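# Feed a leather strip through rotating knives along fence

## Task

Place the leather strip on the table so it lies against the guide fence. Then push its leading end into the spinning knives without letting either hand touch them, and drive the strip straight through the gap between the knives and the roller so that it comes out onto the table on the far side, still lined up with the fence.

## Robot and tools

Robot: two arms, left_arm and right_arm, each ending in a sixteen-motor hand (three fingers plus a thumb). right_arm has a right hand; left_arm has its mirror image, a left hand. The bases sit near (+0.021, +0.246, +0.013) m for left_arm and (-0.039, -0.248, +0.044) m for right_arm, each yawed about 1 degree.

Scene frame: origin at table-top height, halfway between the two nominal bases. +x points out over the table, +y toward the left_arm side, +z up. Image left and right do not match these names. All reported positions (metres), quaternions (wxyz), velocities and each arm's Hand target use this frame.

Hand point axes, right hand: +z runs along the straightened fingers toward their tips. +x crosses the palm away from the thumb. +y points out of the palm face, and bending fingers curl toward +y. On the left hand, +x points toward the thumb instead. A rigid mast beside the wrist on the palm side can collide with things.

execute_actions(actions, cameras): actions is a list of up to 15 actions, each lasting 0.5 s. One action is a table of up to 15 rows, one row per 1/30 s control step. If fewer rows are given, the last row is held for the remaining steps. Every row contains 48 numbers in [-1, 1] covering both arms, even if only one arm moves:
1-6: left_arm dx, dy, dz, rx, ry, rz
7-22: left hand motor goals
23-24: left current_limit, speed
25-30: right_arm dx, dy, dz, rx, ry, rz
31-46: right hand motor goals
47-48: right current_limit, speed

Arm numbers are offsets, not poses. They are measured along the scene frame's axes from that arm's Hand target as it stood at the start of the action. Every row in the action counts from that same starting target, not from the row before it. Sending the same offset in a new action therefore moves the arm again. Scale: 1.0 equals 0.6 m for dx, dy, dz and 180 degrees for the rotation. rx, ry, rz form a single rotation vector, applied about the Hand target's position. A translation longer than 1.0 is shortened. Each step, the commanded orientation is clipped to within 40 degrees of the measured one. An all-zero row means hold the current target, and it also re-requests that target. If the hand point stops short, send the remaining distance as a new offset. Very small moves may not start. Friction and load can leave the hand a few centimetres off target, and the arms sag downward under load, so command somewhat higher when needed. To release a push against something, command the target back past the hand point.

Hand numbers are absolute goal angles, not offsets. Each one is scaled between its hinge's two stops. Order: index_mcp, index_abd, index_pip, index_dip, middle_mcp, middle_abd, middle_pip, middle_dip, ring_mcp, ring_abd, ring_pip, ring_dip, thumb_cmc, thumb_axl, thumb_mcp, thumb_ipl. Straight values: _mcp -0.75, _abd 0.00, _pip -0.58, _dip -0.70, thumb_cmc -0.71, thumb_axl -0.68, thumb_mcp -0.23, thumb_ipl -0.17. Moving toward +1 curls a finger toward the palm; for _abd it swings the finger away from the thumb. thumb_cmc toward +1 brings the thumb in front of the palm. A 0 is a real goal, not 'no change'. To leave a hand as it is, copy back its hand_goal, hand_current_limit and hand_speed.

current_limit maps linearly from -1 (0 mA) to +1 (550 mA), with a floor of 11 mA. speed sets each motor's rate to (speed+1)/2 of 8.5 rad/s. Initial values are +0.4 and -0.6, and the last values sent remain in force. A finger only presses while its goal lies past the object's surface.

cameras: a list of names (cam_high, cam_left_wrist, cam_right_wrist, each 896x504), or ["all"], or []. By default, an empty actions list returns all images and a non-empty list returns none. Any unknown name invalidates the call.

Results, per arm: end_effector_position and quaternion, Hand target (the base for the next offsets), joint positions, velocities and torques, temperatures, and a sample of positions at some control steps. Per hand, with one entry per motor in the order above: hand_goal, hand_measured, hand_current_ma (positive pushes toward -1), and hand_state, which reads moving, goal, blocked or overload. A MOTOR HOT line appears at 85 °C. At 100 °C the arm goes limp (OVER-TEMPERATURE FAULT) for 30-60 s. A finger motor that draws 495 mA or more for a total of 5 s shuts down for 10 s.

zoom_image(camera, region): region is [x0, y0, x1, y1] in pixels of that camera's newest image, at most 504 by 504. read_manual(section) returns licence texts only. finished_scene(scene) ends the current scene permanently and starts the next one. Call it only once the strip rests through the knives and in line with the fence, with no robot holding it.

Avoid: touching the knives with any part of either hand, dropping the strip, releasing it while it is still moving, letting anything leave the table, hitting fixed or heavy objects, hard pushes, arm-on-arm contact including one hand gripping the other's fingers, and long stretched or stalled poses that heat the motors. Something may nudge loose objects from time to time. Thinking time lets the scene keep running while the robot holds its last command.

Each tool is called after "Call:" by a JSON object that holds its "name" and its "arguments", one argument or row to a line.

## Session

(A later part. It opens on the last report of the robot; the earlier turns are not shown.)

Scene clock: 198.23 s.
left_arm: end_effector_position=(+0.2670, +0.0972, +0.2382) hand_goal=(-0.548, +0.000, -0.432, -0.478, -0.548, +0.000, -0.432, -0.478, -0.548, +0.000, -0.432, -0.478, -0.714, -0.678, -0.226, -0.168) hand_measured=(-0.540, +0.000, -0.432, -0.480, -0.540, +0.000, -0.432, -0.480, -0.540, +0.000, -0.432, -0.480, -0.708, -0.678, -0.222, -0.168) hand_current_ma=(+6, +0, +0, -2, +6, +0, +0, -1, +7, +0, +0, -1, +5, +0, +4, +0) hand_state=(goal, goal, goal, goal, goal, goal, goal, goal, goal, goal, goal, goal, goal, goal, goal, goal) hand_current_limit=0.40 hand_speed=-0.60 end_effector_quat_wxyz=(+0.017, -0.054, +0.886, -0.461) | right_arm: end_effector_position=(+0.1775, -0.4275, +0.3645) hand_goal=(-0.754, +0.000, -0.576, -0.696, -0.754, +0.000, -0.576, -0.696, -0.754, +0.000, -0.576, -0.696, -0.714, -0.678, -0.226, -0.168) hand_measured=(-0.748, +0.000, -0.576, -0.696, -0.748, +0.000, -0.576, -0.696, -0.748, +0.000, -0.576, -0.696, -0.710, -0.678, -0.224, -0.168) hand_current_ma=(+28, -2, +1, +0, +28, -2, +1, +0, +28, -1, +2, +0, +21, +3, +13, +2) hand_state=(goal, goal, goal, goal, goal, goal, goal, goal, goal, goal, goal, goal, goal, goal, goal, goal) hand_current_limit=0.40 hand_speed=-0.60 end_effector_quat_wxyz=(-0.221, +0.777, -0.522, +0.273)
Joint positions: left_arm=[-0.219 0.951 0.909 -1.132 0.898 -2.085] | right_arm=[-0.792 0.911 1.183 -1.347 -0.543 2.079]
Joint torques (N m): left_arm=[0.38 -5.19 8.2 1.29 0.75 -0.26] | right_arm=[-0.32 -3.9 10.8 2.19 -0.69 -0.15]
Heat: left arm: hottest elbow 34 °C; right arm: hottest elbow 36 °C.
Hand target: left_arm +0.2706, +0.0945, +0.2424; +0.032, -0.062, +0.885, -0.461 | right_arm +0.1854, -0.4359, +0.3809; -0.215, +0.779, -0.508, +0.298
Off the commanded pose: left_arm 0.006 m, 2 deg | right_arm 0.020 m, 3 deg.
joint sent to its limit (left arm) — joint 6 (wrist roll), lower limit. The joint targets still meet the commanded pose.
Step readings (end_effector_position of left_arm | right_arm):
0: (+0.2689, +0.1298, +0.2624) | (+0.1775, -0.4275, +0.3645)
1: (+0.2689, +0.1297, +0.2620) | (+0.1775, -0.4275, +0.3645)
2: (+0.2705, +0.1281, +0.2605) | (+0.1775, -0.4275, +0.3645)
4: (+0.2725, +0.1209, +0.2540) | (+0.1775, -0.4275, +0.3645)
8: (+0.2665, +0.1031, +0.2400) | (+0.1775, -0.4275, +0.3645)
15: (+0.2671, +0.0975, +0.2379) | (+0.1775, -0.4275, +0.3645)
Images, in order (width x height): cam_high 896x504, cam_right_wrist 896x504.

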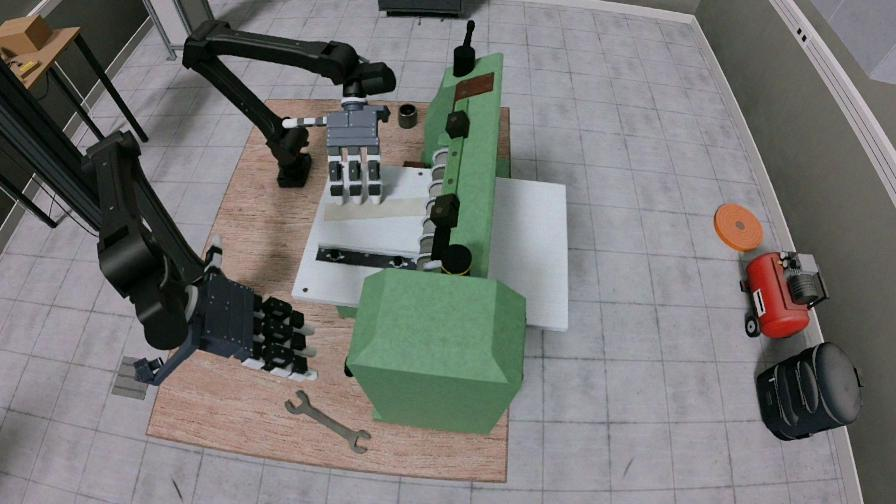

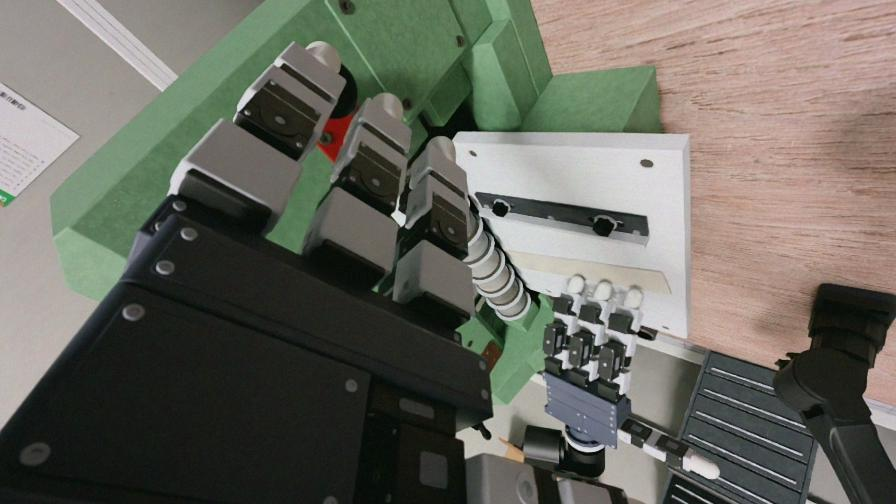

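Call:
{"name": "execute_actions", "arguments": {
  "actions": [
    [[0,-0.025,-0.02,0,0,-0.01,-0.548,0,-0.431,-0.478,-0.548,0,-0.431,-0.478,-0.548,0,-0.431,-0.478,-0.714,-0.678,-0.226,-0.168,0.4,-0.6,0,0,0,0,0,0,-0.754,0,-0.576,-0.696,-0.754,0,-0.576,-0.696,-0.754,0,-0.576,-0.696,-0.714,-0.678,-0.226,-0.168,0.4,-0.6]],
    [[0,0,-0.015,0,0,-0.005,-0.548,0,-0.431,-0.478,-0.548,0,-0.431,-0.478,-0.548,0,-0.431,-0.478,-0.714,-0.678,-0.226,-0.168,0.4,-0.6,0,0,0,0,0,0,-0.754,0,-0.576,-0.696,-0.754,0,-0.576,-0.696,-0.754,0,-0.576,-0.696,-0.714,-0.678,-0.226,-0.168,0.4,-0.6]]
  ],
  "cameras": ["cam_high","cam_right_wrist"]
}}

Call:
{"name": "zoom_image", "arguments": {
  "camera": "cam_high",
  "region": [280, 120, 460, 300]
}}

Call:
{"name": "zoom_image", "arguments": {
  "camera": "cam_right_wrist",
  "region": [480, 200, 700, 360]
}}

Scene clock: 217.10 s.
left_arm: end_effector_position=(+0.2701, +0.0822, +0.2297) hand_goal=(-0.548, +0.000, -0.432, -0.478, -0.548, +0.000, -0.432, -0.478, -0.548, +0.000, -0.432, -0.478, -0.714, -0.678, -0.226, -0.168) hand_measured=(-0.540, +0.000, -0.432, -0.480, -0.540, -0.002, -0.432, -0.480, -0.542, -0.010, -0.430, -0.476, -0.708, -0.678, -0.222, -0.168) hand_current_ma=(+6, +0, +0, +0, +6, +0, +0, -1, +4, -7, +1, +1, +5, +0, +4, +0) hand_state=(goal, goal, goal, goal, goal, goal, goal, goal, goal, goal, goal, goal, goal, goal, goal, goal) hand_current_limit=0.40 hand_speed=-0.60 end_effector_quat_wxyz=(+0.019, -0.027, +0.883, -0.468) | right_arm: end_effector_position=(+0.1775, -0.4275, +0.3645) hand_goal=(-0.754, +0.000, -0.576, -0.696, -0.754, +0.000, -0.576, -0.696, -0.754, +0.000, -0.576, -0.696, -0.714, -0.678, -0.226, -0.168) hand_measured=(-0.748, +0.000, -0.576, -0.696, -0.748, +0.000, -0.576, -0.696, -0.748, +0.000, -0.576, -0.696, -0.710, -0.678, -0.224, -0.168) hand_current_ma=(+28, -2, +1, +0, +28, -2, +1, +0, +28, -1, +2, +0, +21, +3, +13, +2) hand_state=(goal, goal, goal, goal, goal, goal, goal, goal, goal, goal, goal, goal, goal, goal, goal, goal) hand_current_limit=0.40 hand_speed=-0.60 end_effector_quat_wxyz=(-0.221, +0.777, -0.522, +0.273)
Joint positions: left_arm=[-0.264 0.962 0.888 -1.065 0.905 -2.09] | right_arm=[-0.792 0.911 1.183 -1.347 -0.543 2.079]
Joint torques (N m): left_arm=[-0.03 -3.9 6.91 1.36 0.44 -0.23] | right_arm=[-0.15 -3.84 10.78 2.22 -0.69 -0.14]
Heat: left arm: hottest elbow 32 °C; right arm: hottest elbow 37 °C.
Hand target: left_arm +0.2707, +0.0795, +0.2214; +0.022, -0.041, +0.886, -0.461 | right_arm +0.1854, -0.4359, +0.3809; -0.215, +0.779, -0.508, +0.298
Off the commanded pose: left_arm 0.009 m, 2 deg | right_arm 0.020 m, 3 deg.
joint sent to its limit (left arm) — joint 6 (wrist roll), lower limit. The joint targets still meet the commanded pose.
Step readings (end_effector_position of left_arm | right_arm):
0: (+0.2670, +0.0972, +0.2382) | (+0.1775, -0.4275, +0.3645)
1: (+0.2671, +0.0971, +0.2382) | (+0.1775, -0.4275, +0.3645)
2: (+0.2673, +0.0962, +0.2380) | (+0.1775, -0.4275, +0.3645)
4: (+0.2681, +0.0931, +0.2365) | (+0.1775, -0.4275, +0.3645)
8: (+0.2669, +0.0858, +0.2324) | (+0.1775, -0.4275, +0.3645)
15: (+0.2679, +0.0838, +0.2321) | (+0.1775, -0.4275, +0.3645)
16: (+0.2679, +0.0838, +0.2320) | (+0.1775, -0.4275, +0.3645)
17: (+0.2681, +0.0837, +0.2316) | (+0.1775, -0.4275, +0.3645)
19: (+0.2691, +0.0833, +0.2307) | (+0.1775, -0.4275, +0.3645)
23: (+0.2699, +0.0825, +0.2299) | (+0.1775, -0.4275, +0.3645)
30: (+0.2700, +0.0823, +0.2297) | (+0.1775, -0.4275, +0.3645)
Images, in order (width x height): cam_high 896x504, cam_right_wrist 896x504.

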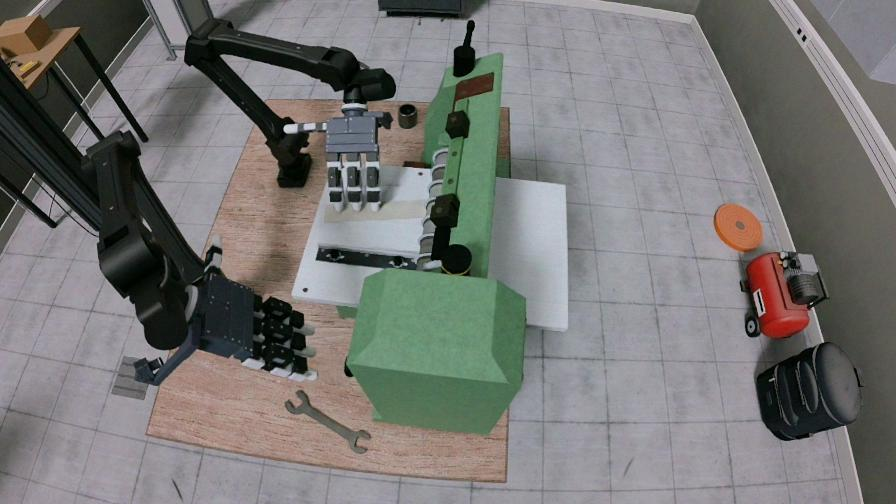

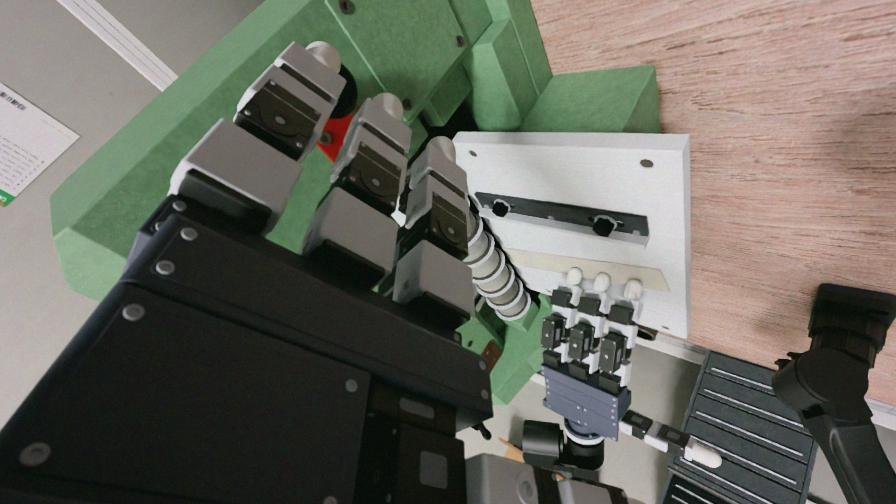

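Scaled by 2.800 from the camera's 896x504 image, which has a finer 1280x720 frame.

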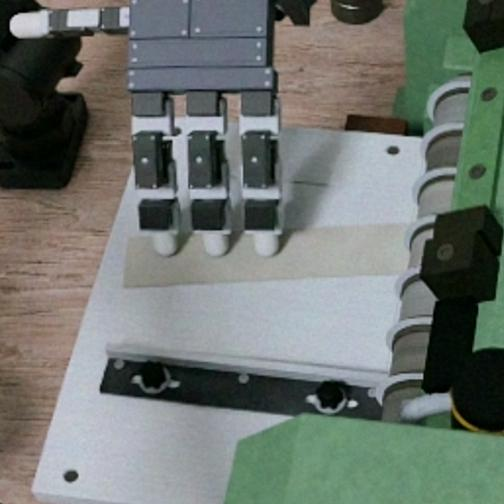

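Scaled by 2.291 from the camera's 896x504 image, which has a finer 1280x720 frame.

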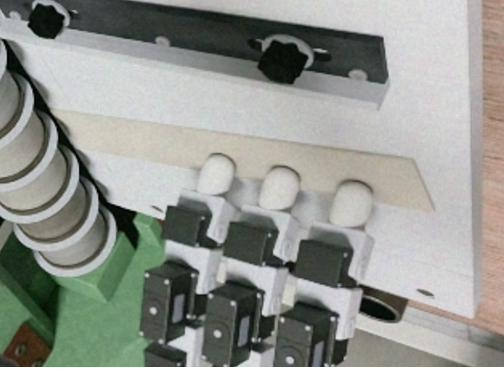

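Call:
{"name": "execute_actions", "arguments": {
  "actions": [
    [[-0.015,-0.042,-0.006,0,0,-0.0198,-0.548,0,-0.431,-0.478,-0.548,0,-0.431,-0.478,-0.548,0,-0.431,-0.478,-0.714,-0.678,-0.226,-0.168,0.4,-0.6,0,0,0,0,0,0,-0.754,0,-0.576,-0.696,-0.754,0,-0.576,-0.696,-0.754,0,-0.576,-0.696,-0.714,-0.678,-0.226,-0.168,0.4,-0.6]],
    [[0,-0.042,0,0,0,-0.0198,-0.548,0,-0.431,-0.478,-0.548,0,-0.431,-0.478,-0.548,0,-0.431,-0.478,-0.714,-0.678,-0.226,-0.168,0.4,-0.6,0,0,0,0,0,0,-0.754,0,-0.576,-0.696,-0.754,0,-0.576,-0.696,-0.754,0,-0.576,-0.696,-0.714,-0.678,-0.226,-0.168,0.4,-0.6]]
  ],
  "cameras": ["cam_high","cam_right_wrist"]
}}

Call:
{"name": "zoom_image", "arguments": {
  "camera": "cam_high",
  "region": [280, 120, 460, 300]
}}

Call:
{"name": "zoom_image", "arguments": {
  "camera": "cam_right_wrist",
  "region": [480, 200, 700, 360]
}}

Scene clock: 250.00 s.
left_arm: end_effector_position=(+0.2600, +0.0349, +0.2266) hand_goal=(-0.548, +0.000, -0.432, -0.478, -0.548, +0.000, -0.432, -0.478, -0.548, +0.000, -0.432, -0.478, -0.714, -0.678, -0.226, -0.168) hand_measured=(-0.552, +0.012, -0.430, -0.472, -0.546, +0.010, -0.428, -0.474, -0.542, -0.004, -0.430, -0.476, -0.708, -0.678, -0.222, -0.168) hand_current_ma=(-3, +9, +0, +4, +1, +7, +2, +3, +6, -2, +1, +1, +5, +0, +4, +0) hand_state=(goal, goal, goal, goal, goal, goal, goal, goal, goal, goal, goal, goal, goal, goal, goal, goal) hand_current_limit=0.40 hand_speed=-0.60 end_effector_quat_wxyz=(-0.013, +0.048, +0.878, -0.475) | right_arm: end_effector_position=(+0.1775, -0.4275, +0.3645) hand_goal=(-0.754, +0.000, -0.576, -0.696, -0.754, +0.000, -0.576, -0.696, -0.754, +0.000, -0.576, -0.696, -0.714, -0.678, -0.226, -0.168) hand_measured=(-0.748, +0.000, -0.576, -0.696, -0.748, +0.000, -0.576, -0.696, -0.748, +0.000, -0.576, -0.696, -0.710, -0.678, -0.224, -0.168) hand_current_ma=(+28, -2, +1, +0, +28, -2, +1, +0, +28, -1, +2, +0, +21, +3, +13, +2) hand_state=(goal, goal, goal, goal, goal, goal, goal, goal, goal, goal, goal, goal, goal, goal, goal, goal) hand_current_limit=0.40 hand_speed=-0.60 end_effector_quat_wxyz=(-0.221, +0.777, -0.522, +0.273)
Joint positions: left_arm=[-0.423 1.015 0.907 -1.012 0.916 -2.092] | right_arm=[-0.792 0.911 1.183 -1.347 -0.543 2.079]
Joint torques (N m): left_arm=[-0.85 -2.73 8.21 0.83 0.16 -0.2] | right_arm=[-0.32 -3.84 10.81 2.22 -0.69 -0.15]
Heat: left arm: hottest elbow 32 °C; right arm: hottest elbow 37 °C.
Hand target: left_arm +0.2617, +0.0291, +0.2179; -0.007, +0.014, +0.887, -0.462 | right_arm +0.1854, -0.4359, +0.3809; -0.215, +0.779, -0.508, +0.298
Off the commanded pose: left_arm 0.011 m, 4 deg | right_arm 0.020 m, 3 deg.
joint sent to its limit (left arm) — joint 6 (wrist roll), lower limit. The joint targets are off in orientation, not in position.
Step readings (end_effector_position of left_arm | right_arm):
0: (+0.2700, +0.0821, +0.2297) | (+0.1775, -0.4275, +0.3645)
1: (+0.2700, +0.0821, +0.2297) | (+0.1775, -0.4275, +0.3645)
2: (+0.2699, +0.0810, +0.2298) | (+0.1775, -0.4275, +0.3645)
4: (+0.2688, +0.0753, +0.2296) | (+0.1775, -0.4275, +0.3645)
8: (+0.2635, +0.0618, +0.2285) | (+0.1775, -0.4275, +0.3645)
15: (+0.2623, +0.0585, +0.2280) | (+0.1775, -0.4275, +0.3645)
16: (+0.2624, +0.0584, +0.2279) | (+0.1775, -0.4275, +0.3645)
17: (+0.2623, +0.0575, +0.2276) | (+0.1775, -0.4275, +0.3645)
19: (+0.2618, +0.0520, +0.2273) | (+0.1775, -0.4275, +0.3645)
23: (+0.2599, +0.0387, +0.2266) | (+0.1775, -0.4275, +0.3645)
30: (+0.2601, +0.0349, +0.2266) | (+0.1775, -0.4275, +0.3645)
Images, in order (width x height): cam_high 896x504, cam_right_wrist 896x504.

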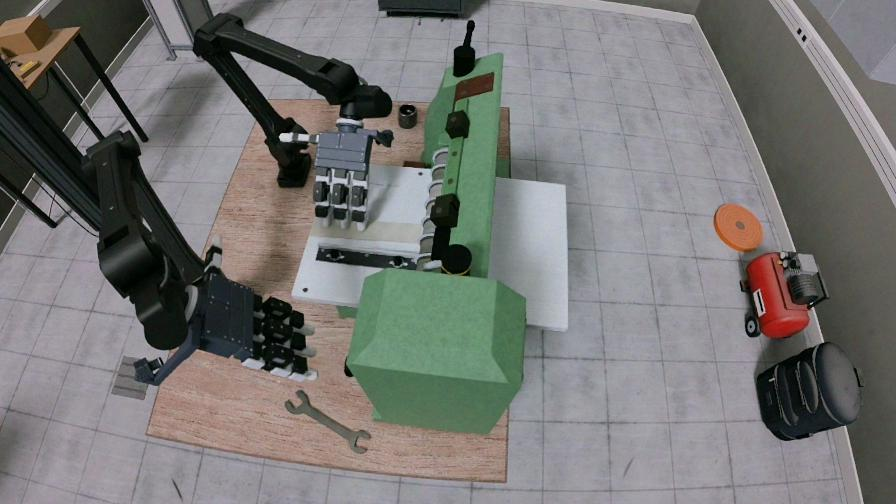

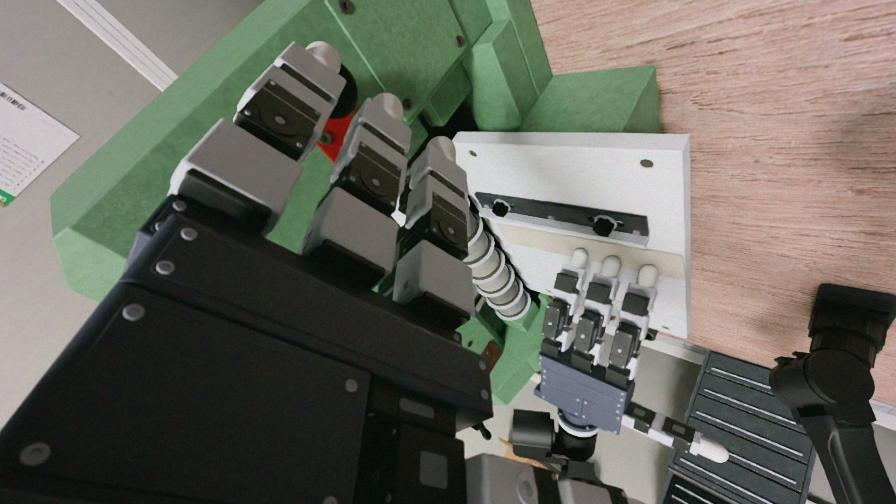

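Scaled by 2.800 from the camera's 896x504 image, which has a finer 1280x720 frame.

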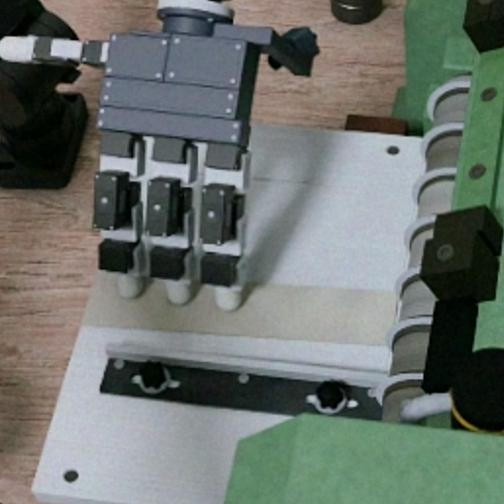

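Scaled by 2.291 from the camera's 896x504 image, which has a finer 1280x720 frame.

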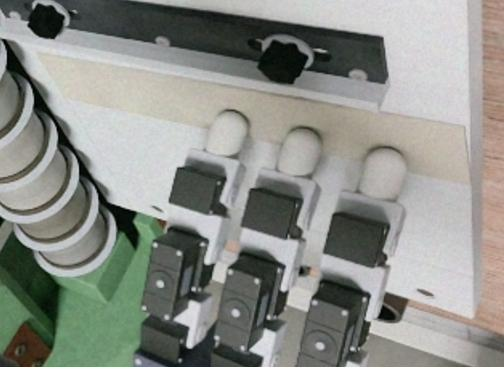

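Call:
{"name": "execute_actions", "arguments": {
  "actions": [
    [[0,-0.035,0,0,0,-0.02,-0.548,0,-0.431,-0.478,-0.548,0,-0.431,-0.478,-0.548,0,-0.431,-0.478,-0.714,-0.678,-0.226,-0.168,0.4,-0.6,0,0,0,0,0,0,-0.754,0,-0.576,-0.696,-0.754,0,-0.576,-0.696,-0.754,0,-0.576,-0.696,-0.714,-0.678,-0.226,-0.168,0.4,-0.6]]
  ],
  "cameras": ["cam_high","cam_right_wrist"]
}}

Call:
{"name": "zoom_image", "arguments": {
  "camera": "cam_high",
  "region": [300, 190, 440, 290]
}}

Call:
{"name": "zoom_image", "arguments": {
  "camera": "cam_right_wrist",
  "region": [480, 200, 700, 360]
}}

Scene clock: 305.47 s.
left_arm: end_effector_position=(+0.2596, +0.0142, +0.2268) hand_goal=(-0.548, +0.000, -0.432, -0.478, -0.548, +0.000, -0.432, -0.478, -0.548, +0.000, -0.432, -0.478, -0.714, -0.678, -0.226, -0.168) hand_measured=(-0.552, +0.012, -0.430, -0.472, -0.546, +0.010, -0.428, -0.472, -0.542, -0.004, -0.430, -0.476, -0.708, -0.678, -0.222, -0.168) hand_current_ma=(-3, +9, +0, +4, +1, +7, +2, +4, +6, -2, +1, +1, +5, +0, +4, +0) hand_state=(goal, goal, goal, goal, goal, goal, goal, goal, goal, goal, goal, goal, goal, goal, goal, goal) hand_current_limit=0.40 hand_speed=-0.60 end_effector_quat_wxyz=(-0.028, +0.074, +0.877, -0.474) | right_arm: end_effector_position=(+0.1775, -0.4275, +0.3645) hand_goal=(-0.754, +0.000, -0.576, -0.696, -0.754, +0.000, -0.576, -0.696, -0.754, +0.000, -0.576, -0.696, -0.714, -0.678, -0.226, -0.168) hand_measured=(-0.748, +0.000, -0.576, -0.696, -0.748, +0.000, -0.576, -0.696, -0.748, +0.000, -0.576, -0.696, -0.710, -0.678, -0.224, -0.168) hand_current_ma=(+28, -2, +1, +0, +28, -2, +1, +0, +28, -1, +2, +0, +21, +3, +13, +2) hand_state=(goal, goal, goal, goal, goal, goal, goal, goal, goal, goal, goal, goal, goal, goal, goal, goal) hand_current_limit=0.40 hand_speed=-0.60 end_effector_quat_wxyz=(-0.221, +0.777, -0.522, +0.273)
Joint positions: left_arm=[-0.484 1.057 0.936 -0.999 0.915 -2.092] | right_arm=[-0.792 0.911 1.183 -1.347 -0.543 2.079]
Joint torques (N m): left_arm=[-0.79 -3.31 8.29 0.84 0.11 -0.2] | right_arm=[-0.32 -3.78 10.77 2.21 -0.68 -0.15]
Motor temperatures (°C): left_arm=[27 27 33 27 25 25] | right_arm=[22 24 38 26 25 24]
Heat: left arm: hottest elbow 33 °C; right arm: hottest elbow 38 °C.
Hand target: left_arm +0.2616, +0.0081, +0.2177; -0.022, +0.042, +0.886, -0.461 | right_arm +0.1854, -0.4359, +0.3809; -0.215, +0.779, -0.508, +0.298
Off the commanded pose: left_arm 0.011 m, 4 deg | right_arm 0.020 m, 3 deg.
joint sent to its limit (left arm) — joint 6 (wrist roll), lower limit. The joint targets are off in orientation, not in position.
Step readings (end_effector_position of left_arm | right_arm):
0: (+0.2600, +0.0349, +0.2266) | (+0.1775, -0.4275, +0.3645)
1: (+0.2600, +0.0348, +0.2265) | (+0.1775, -0.4275, +0.3645)
2: (+0.2600, +0.0339, +0.2269) | (+0.1775, -0.4275, +0.3645)
4: (+0.2598, +0.0293, +0.2271) | (+0.1775, -0.4275, +0.3645)
8: (+0.2596, +0.0169, +0.2269) | (+0.1775, -0.4275, +0.3645)
15: (+0.2596, +0.0142, +0.2268) | (+0.1775, -0.4275, +0.3645)
Images, in order (width x height): cam_high 896x504, cam_right_wrist 896x504.

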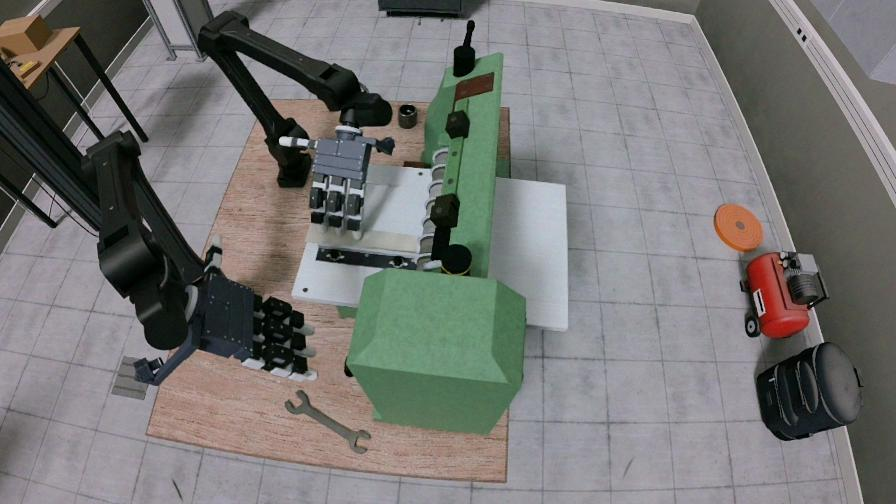

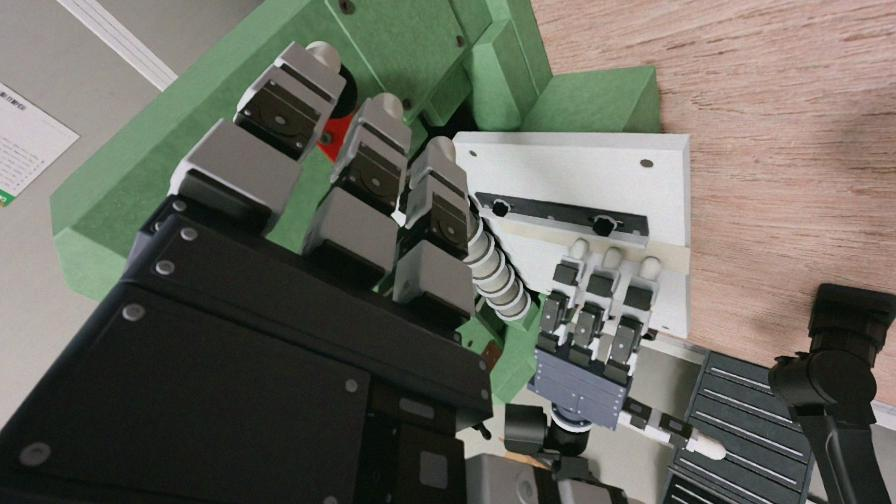

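Scaled by 3.600 from the camera's 896x504 image, which has a finer 1280x720 frame.

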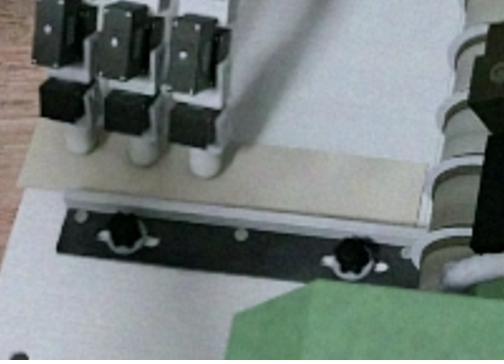

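Scaled by 2.291 from the camera's 896x504 image, which has a finer 1280x720 frame.

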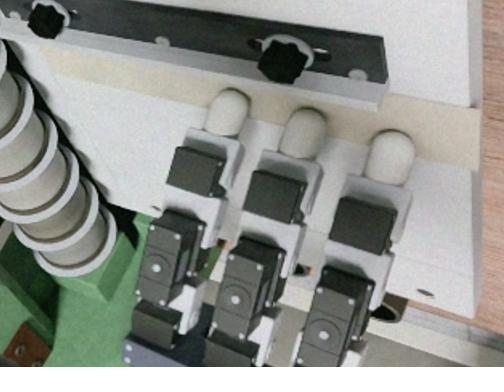

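Call:
{"name": "execute_actions", "arguments": {
  "actions": [
    [[0,-0.0167,0,0,0,-0.0345,-0.548,0,-0.431,-0.478,-0.548,0,-0.431,-0.478,-0.548,0,-0.431,-0.478,-0.714,-0.678,-0.226,-0.168,0.4,-0.6,0,0,0,0,0,0,-0.754,0,-0.576,-0.696,-0.754,0,-0.576,-0.696,-0.754,0,-0.576,-0.696,-0.714,-0.678,-0.226,-0.168,0.4,-0.6]]
  ],
  "cameras": ["cam_high","cam_right_wrist"]
}}

Call:
{"name": "zoom_image", "arguments": {
  "camera": "cam_high",
  "region": [300, 190, 440, 290]
}}

Call:
{"name": "zoom_image", "arguments": {
  "camera": "cam_right_wrist",
  "region": [480, 200, 700, 360]
}}

Scene clock: 349.20 s.
left_arm: end_effector_position=(+0.2605, +0.0060, +0.2291) hand_goal=(-0.548, +0.000, -0.432, -0.478, -0.548, +0.000, -0.432, -0.478, -0.548, +0.000, -0.432, -0.478, -0.714, -0.678, -0.226, -0.168) hand_measured=(-0.544, +0.006, -0.430, -0.474, -0.538, +0.002, -0.418, -0.466, -0.530, -0.010, -0.414, -0.464, -0.708, -0.678, -0.222, -0.168) hand_current_ma=(+3, +3, +1, +2, +11, +1, +15, +11, +24, -8, +21, +15, +5, +0, +4, +0) hand_state=(goal, goal, goal, goal, goal, goal, goal, goal, goal, goal, goal, goal, goal, goal, goal, goal) hand_current_limit=0.40 hand_speed=-0.60 end_effector_quat_wxyz=(-0.031, +0.085, +0.878, -0.471) | right_arm: end_effector_position=(+0.1775, -0.4275, +0.3645) hand_goal=(-0.754, +0.000, -0.576, -0.696, -0.754, +0.000, -0.576, -0.696, -0.754, +0.000, -0.576, -0.696, -0.714, -0.678, -0.226, -0.168) hand_measured=(-0.748, +0.000, -0.576, -0.696, -0.748, +0.000, -0.576, -0.696, -0.748, +0.000, -0.576, -0.696, -0.710, -0.678, -0.224, -0.168) hand_current_ma=(+28, -2, +1, +0, +28, -2, +1, +0, +28, -1, +2, +0, +21, +3, +13, +2) hand_state=(goal, goal, goal, goal, goal, goal, goal, goal, goal, goal, goal, goal, goal, goal, goal, goal) hand_current_limit=0.40 hand_speed=-0.60 end_effector_quat_wxyz=(-0.221, +0.777, -0.522, +0.273)
Joint positions: left_arm=[-0.51 1.074 0.955 -0.999 0.906 -2.092] | right_arm=[-0.792 0.911 1.183 -1.347 -0.543 2.079]
Joint torques (N m): left_arm=[-1.32 -2.96 8.29 0.79 0.27 -0.12] | right_arm=[-0.32 -3.84 10.8 2.24 -0.69 -0.14]
Heat: left arm: hottest elbow 32 °C; right arm: hottest elbow 39 °C.
Hand target: left_arm +0.2616, -0.0019, +0.2178; -0.047, +0.090, +0.882, -0.459 | right_arm +0.1854, -0.4359, +0.3809; -0.215, +0.779, -0.508, +0.298
Off the commanded pose: left_arm 0.014 m, 2 deg | right_arm 0.020 m, 3 deg.
Step readings (end_effector_position of left_arm | right_arm):
0: (+0.2596, +0.0142, +0.2268) | (+0.1775, -0.4275, +0.3645)
1: (+0.2597, +0.0142, +0.2270) | (+0.1775, -0.4275, +0.3645)
2: (+0.2598, +0.0138, +0.2272) | (+0.1775, -0.4275, +0.3645)
4: (+0.2597, +0.0111, +0.2276) | (+0.1775, -0.4275, +0.3645)
8: (+0.2605, +0.0064, +0.2290) | (+0.1775, -0.4275, +0.3645)
15: (+0.2605, +0.0060, +0.2291) | (+0.1775, -0.4275, +0.3645)
Images, in order (width x height): cam_high 896x504, cam_right_wrist 896x504.

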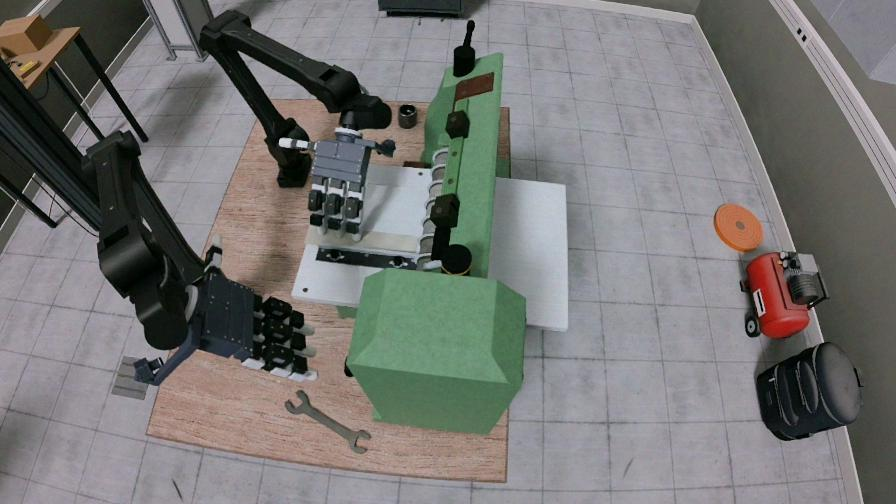

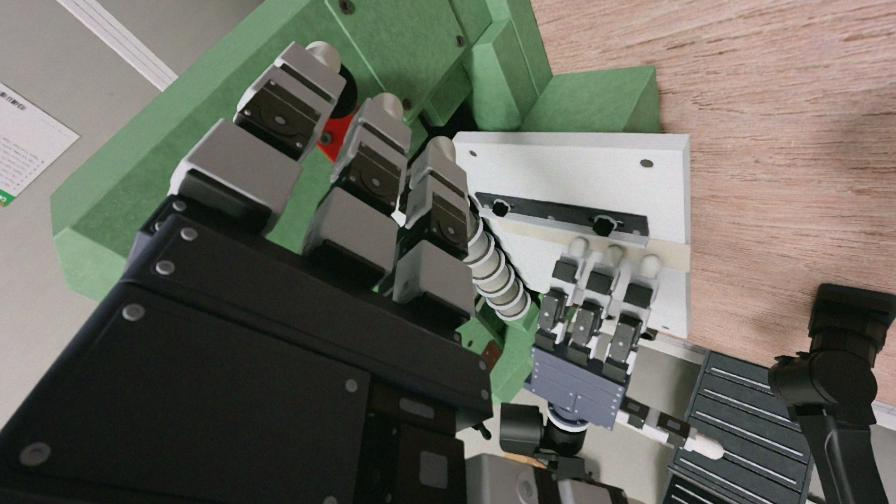

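Scaled by 3.600 from the camera's 896x504 image, which has a finer 1280x720 frame.

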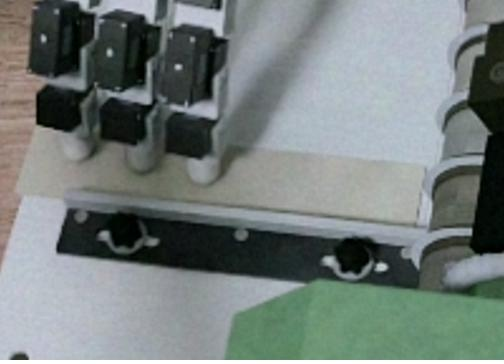

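Scaled by 2.291 from the camera's 896x504 image, which has a finer 1280x720 frame.

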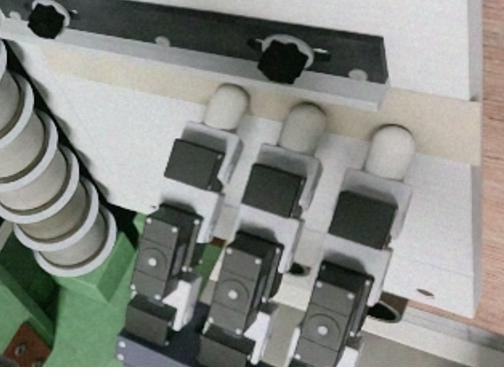

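Call:
{"name": "zoom_image", "arguments": {
  "camera": "cam_high",
  "region": [370, 215, 440, 275]
}}

Call:
{"name": "zoom_image", "arguments": {
  "camera": "cam_high",
  "region": [295, 215, 375, 275]
}}

Call:
{"name": "zoom_image", "arguments": {
  "camera": "cam_right_wrist",
  "region": [460, 185, 560, 265]
}}

Scaled by 7.200 from the camera's 896x504 image, which has a finer 1280x720 frame.

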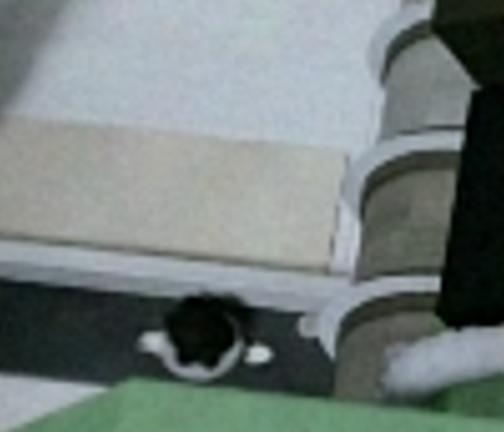

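Scaled by 6.300 from the camera's 896x504 image, which has a finer 1280x720 frame.

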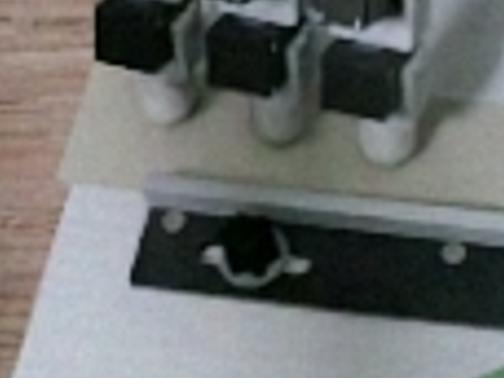

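Scaled by 5.040 from the camera's 896x504 image, which has a finer 1280x720 frame.

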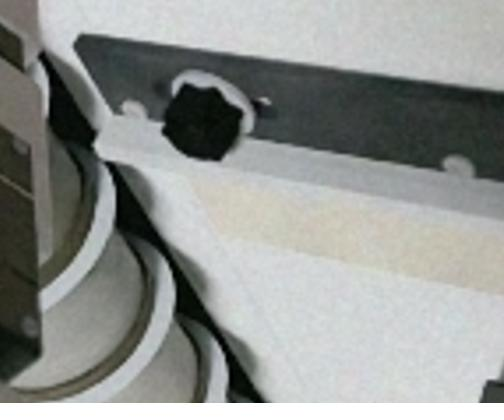

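Call:
{"name": "execute_actions", "arguments": {
  "actions": [
    [[0.05,-0.002,0,0,0,0,-0.548,0,-0.431,-0.478,-0.548,0,-0.431,-0.478,-0.548,0,-0.431,-0.478,-0.714,-0.678,-0.226,-0.168,0.4,-0.6,0,0,0,0,0,0,-0.754,0,-0.576,-0.696,-0.754,0,-0.576,-0.696,-0.754,0,-0.576,-0.696,-0.714,-0.678,-0.226,-0.168,0.4,-0.6]]
  ],
  "cameras": ["cam_high","cam_right_wrist"]
}}

Call:
{"name": "zoom_image", "arguments": {
  "camera": "cam_high",
  "region": [300, 190, 440, 290]
}}

Call:
{"name": "zoom_image", "arguments": {
  "camera": "cam_right_wrist",
  "region": [450, 180, 670, 340]
}}

Scene clock: 374.73 s.
left_arm: end_effector_position=(+0.2772, -0.0011, +0.2304) hand_goal=(-0.548, +0.000, -0.432, -0.478, -0.548, +0.000, -0.432, -0.478, -0.548, +0.000, -0.432, -0.478, -0.714, -0.678, -0.226, -0.168) hand_measured=(-0.542, +0.000, -0.430, -0.474, -0.536, -0.002, -0.426, -0.474, -0.522, -0.134, -0.394, -0.442, -0.708, -0.678, -0.222, -0.168) hand_current_ma=(+5, +0, +2, +2, +14, -1, +5, +2, +43, -348, +66, +60, +5, +0, +4, +0) hand_state=(goal, goal, goal, goal, goal, goal, goal, goal, blocked, blocked, blocked, blocked, goal, goal, goal, goal) hand_current_limit=0.40 hand_speed=-0.60 end_effector_quat_wxyz=(-0.047, +0.086, +0.875, -0.473) | right_arm: end_effector_position=(+0.1775, -0.4275, +0.3645) hand_goal=(-0.754, +0.000, -0.576, -0.696, -0.754, +0.000, -0.576, -0.696, -0.754, +0.000, -0.576, -0.696, -0.714, -0.678, -0.226, -0.168) hand_measured=(-0.748, +0.000, -0.576, -0.696, -0.748, +0.000, -0.576, -0.696, -0.748, +0.000, -0.576, -0.696, -0.710, -0.678, -0.224, -0.168) hand_current_ma=(+28, -2, +1, +0, +28, -2, +1, +0, +28, -1, +2, +0, +21, +3, +13, +2) hand_state=(goal, goal, goal, goal, goal, goal, goal, goal, goal, goal, goal, goal, goal, goal, goal, goal) hand_current_limit=0.40 hand_speed=-0.60 end_effector_quat_wxyz=(-0.221, +0.777, -0.522, +0.273)
Joint positions: left_arm=[-0.496 1.149 1.012 -1.032 0.934 -2.058] | right_arm=[-0.792 0.911 1.183 -1.347 -0.543 2.079]
Joint torques (N m): left_arm=[0.73 -3.25 8.85 0.8 -0.15 0.06] | right_arm=[-0.32 -3.84 10.76 2.22 -0.69 -0.15]
Heat: left arm: hottest elbow 33 °C; right arm: hottest elbow 39 °C.
Hand target: left_arm +0.2916, -0.0032, +0.2178; -0.047, +0.090, +0.882, -0.459 | right_arm +0.1854, -0.4359, +0.3809; -0.215, +0.779, -0.508, +0.298
Off the commanded pose: left_arm 0.019 m, 2 deg | right_arm 0.020 m, 3 deg.
Step readings (end_effector_position of left_arm | right_arm):
0: (+0.2605, +0.0060, +0.2291) | (+0.1775, -0.4275, +0.3645)
1: (+0.2607, +0.0059, +0.2293) | (+0.1775, -0.4275, +0.3645)
2: (+0.2615, +0.0054, +0.2294) | (+0.1775, -0.4275, +0.3645)
4: (+0.2656, +0.0027, +0.2300) | (+0.1775, -0.4275, +0.3645)
8: (+0.2751, -0.0012, +0.2303) | (+0.1775, -0.4275, +0.3645)
15: (+0.2770, -0.0012, +0.2305) | (+0.1775, -0.4275, +0.3645)
Images, in order (width x height): cam_high 896x504, cam_right_wrist 896x504.

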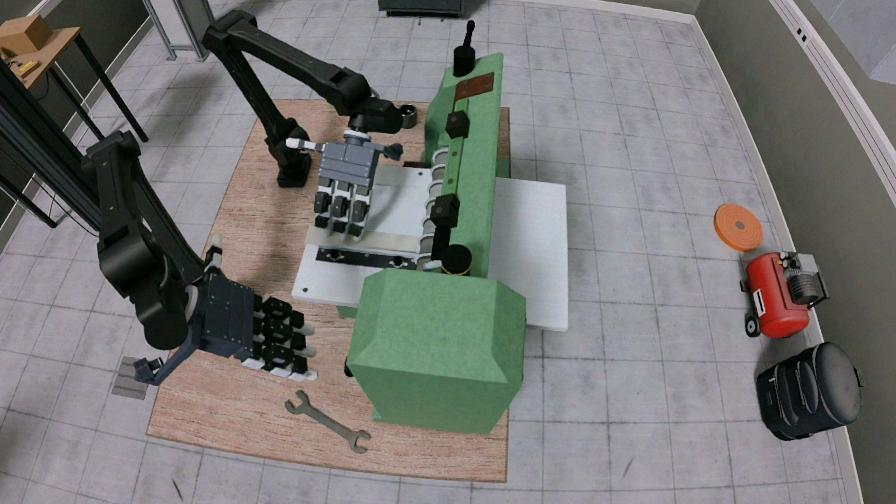

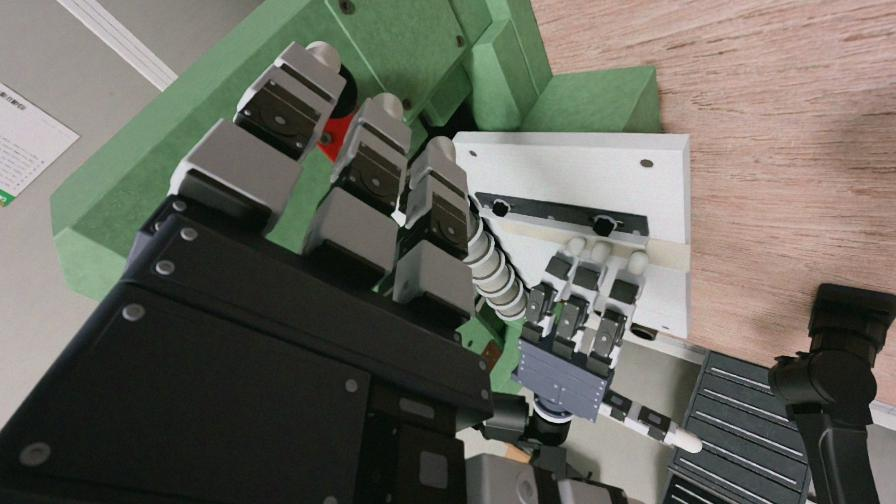

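Scaled by 3.600 from the camera's 896x504 image, which has a finer 1280x720 frame.

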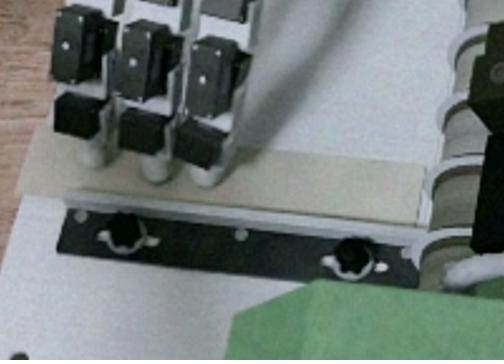

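Scaled by 2.291 from the camera's 896x504 image, which has a finer 1280x720 frame.

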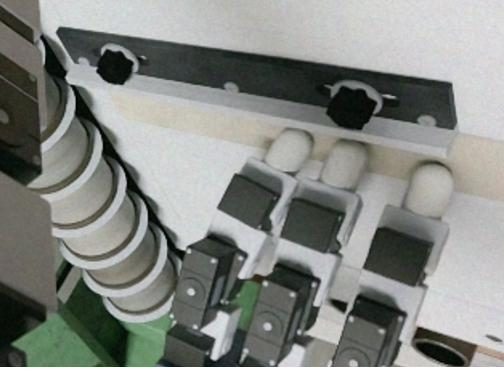

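Call:
{"name": "execute_actions", "arguments": {
  "actions": [
    [[0,0.015,0.05,0,0,0.003,-0.548,0,-0.431,-0.478,-0.548,0,-0.431,-0.478,-0.548,0,-0.431,-0.478,-0.714,-0.678,-0.226,-0.168,0.4,-0.6,0,0,0,0,0,0,-0.754,0,-0.576,-0.696,-0.754,0,-0.576,-0.696,-0.754,0,-0.576,-0.696,-0.714,-0.678,-0.226,-0.168,0.4,-0.6]],
    [[-0.05,0.002,0,0,0,0,-0.548,0,-0.431,-0.478,-0.548,0,-0.431,-0.478,-0.548,0,-0.431,-0.478,-0.714,-0.678,-0.226,-0.168,0.4,-0.6,0,0,0,0,0,0,-0.754,0,-0.576,-0.696,-0.754,0,-0.576,-0.696,-0.754,0,-0.576,-0.696,-0.714,-0.678,-0.226,-0.168,0.4,-0.6]],
    [[0,0,-0.04,0,0,0,-0.548,0,-0.431,-0.478,-0.548,0,-0.431,-0.478,-0.548,0,-0.431,-0.478,-0.714,-0.678,-0.226,-0.168,0.4,-0.6,0,0,0,0,0,0,-0.754,0,-0.576,-0.696,-0.754,0,-0.576,-0.696,-0.754,0,-0.576,-0.696,-0.714,-0.678,-0.226,-0.168,0.4,-0.6]]
  ],
  "cameras": ["cam_high","cam_right_wrist"]
}}

Call:
{"name": "zoom_image", "arguments": {
  "camera": "cam_high",
  "region": [300, 190, 440, 290]
}}

Call:
{"name": "zoom_image", "arguments": {
  "camera": "cam_right_wrist",
  "region": [450, 180, 670, 340]
}}

Scene clock: 407.53 s.
left_arm: end_effector_position=(+0.2610, +0.0086, +0.2314) hand_goal=(-0.548, +0.000, -0.432, -0.478, -0.548, +0.000, -0.432, -0.478, -0.548, +0.000, -0.432, -0.478, -0.714, -0.678, -0.226, -0.168) hand_measured=(-0.540, +0.000, -0.430, -0.474, -0.540, -0.008, -0.424, -0.472, -0.546, -0.012, -0.428, -0.472, -0.706, -0.678, -0.222, -0.168) hand_current_ma=(+6, +0, +1, +2, +7, -6, +6, +5, +1, -10, +2, +4, +6, +0, +4, +0) hand_state=(goal, goal, goal, goal, goal, goal, goal, goal, goal, goal, goal, goal, goal, goal, goal, goal) hand_current_limit=0.40 hand_speed=-0.60 end_effector_quat_wxyz=(-0.044, +0.086, +0.881, -0.464) | right_arm: end_effector_position=(+0.1775, -0.4275, +0.3645) hand_goal=(-0.754, +0.000, -0.576, -0.696, -0.754, +0.000, -0.576, -0.696, -0.754, +0.000, -0.576, -0.696, -0.714, -0.678, -0.226, -0.168) hand_measured=(-0.748, +0.000, -0.576, -0.696, -0.748, +0.000, -0.576, -0.696, -0.748, +0.000, -0.576, -0.696, -0.710, -0.678, -0.224, -0.168) hand_current_ma=(+28, -2, +1, +0, +28, -2, +1, +0, +28, -1, +2, +0, +21, +3, +13, +2) hand_state=(goal, goal, goal, goal, goal, goal, goal, goal, goal, goal, goal, goal, goal, goal, goal, goal) hand_current_limit=0.40 hand_speed=-0.60 end_effector_quat_wxyz=(-0.221, +0.777, -0.522, +0.273)
Joint positions: left_arm=[-0.505 1.097 0.983 -1.056 0.908 -2.061] | right_arm=[-0.792 0.911 1.183 -1.347 -0.543 2.079]
Joint torques (N m): left_arm=[0.09 -6.24 6.76 1.37 0.44 -0.24] | right_arm=[-0.32 -3.84 10.8 2.21 -0.69 -0.14]
Heat: left arm: hottest elbow 35 °C; right arm: hottest elbow 39 °C.
Hand target: left_arm +0.2616, +0.0070, +0.2239; -0.044, +0.086, +0.883, -0.460 | right_arm +0.1854, -0.4359, +0.3809; -0.215, +0.779, -0.508, +0.298
Off the commanded pose: left_arm 0.008 m, 1 deg | right_arm 0.020 m, 3 deg.
Step readings (end_effector_position of left_arm | right_arm):
0: (+0.2772, -0.0011, +0.2304) | (+0.1775, -0.4275, +0.3645)
1: (+0.2771, -0.0011, +0.2306) | (+0.1775, -0.4275, +0.3645)
2: (+0.2769, -0.0003, +0.2316) | (+0.1775, -0.4275, +0.3645)
4: (+0.2766, +0.0028, +0.2330) | (+0.1775, -0.4275, +0.3645)
8: (+0.2757, +0.0069, +0.2348) | (+0.1775, -0.4275, +0.3645)
15: (+0.2750, +0.0085, +0.2352) | (+0.1775, -0.4275, +0.3645)
16: (+0.2750, +0.0086, +0.2352) | (+0.1775, -0.4275, +0.3645)
17: (+0.2750, +0.0088, +0.2353) | (+0.1775, -0.4275, +0.3645)
19: (+0.2740, +0.0093, +0.2364) | (+0.1775, -0.4275, +0.3645)
23: (+0.2663, +0.0107, +0.2399) | (+0.1775, -0.4275, +0.3645)
30: (+0.2608, +0.0102, +0.2439) | (+0.1775, -0.4275, +0.3645)
31: (+0.2607, +0.0101, +0.2433) | (+0.1775, -0.4275, +0.3645)
32: (+0.2610, +0.0099, +0.2419) | (+0.1775, -0.4275, +0.3645)
34: (+0.2614, +0.0097, +0.2358) | (+0.1775, -0.4275, +0.3645)
38: (+0.2611, +0.0088, +0.2318) | (+0.1775, -0.4275, +0.3645)
45: (+0.2610, +0.0086, +0.2313) | (+0.1775, -0.4275, +0.3645)
Images, in order (width x height): cam_high 896x504, cam_right_wrist 896x504.

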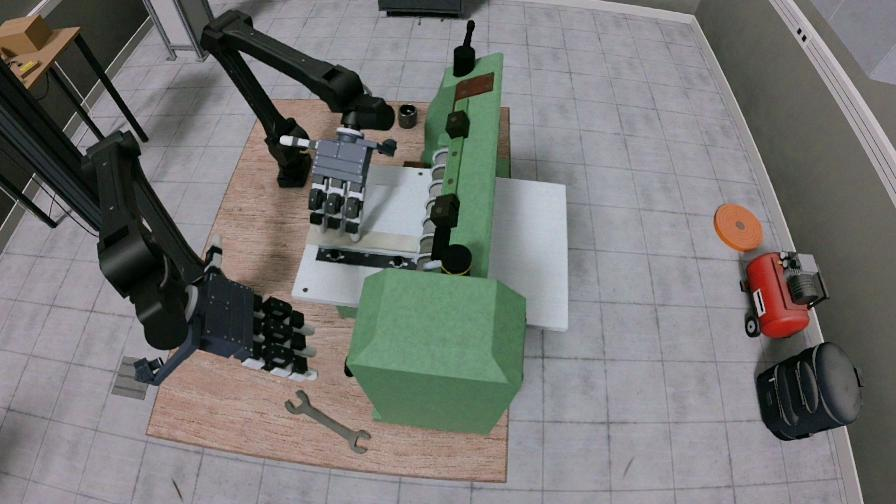

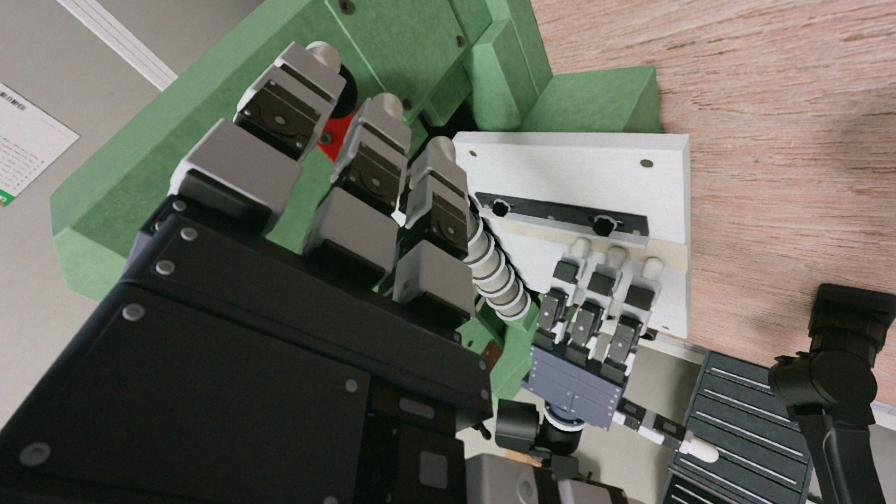

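Scaled by 3.600 from the camera's 896x504 image, which has a finer 1280x720 frame.

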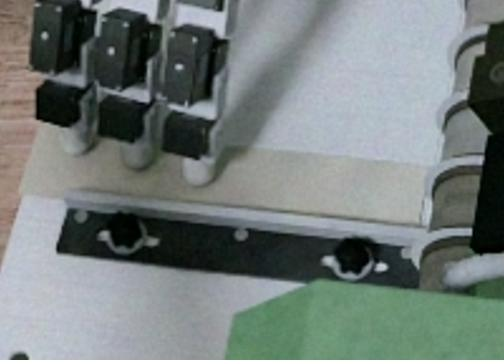

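Scaled by 2.291 from the camera's 896x504 image, which has a finer 1280x720 frame.

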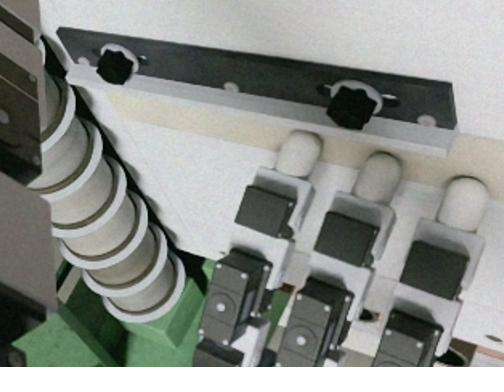

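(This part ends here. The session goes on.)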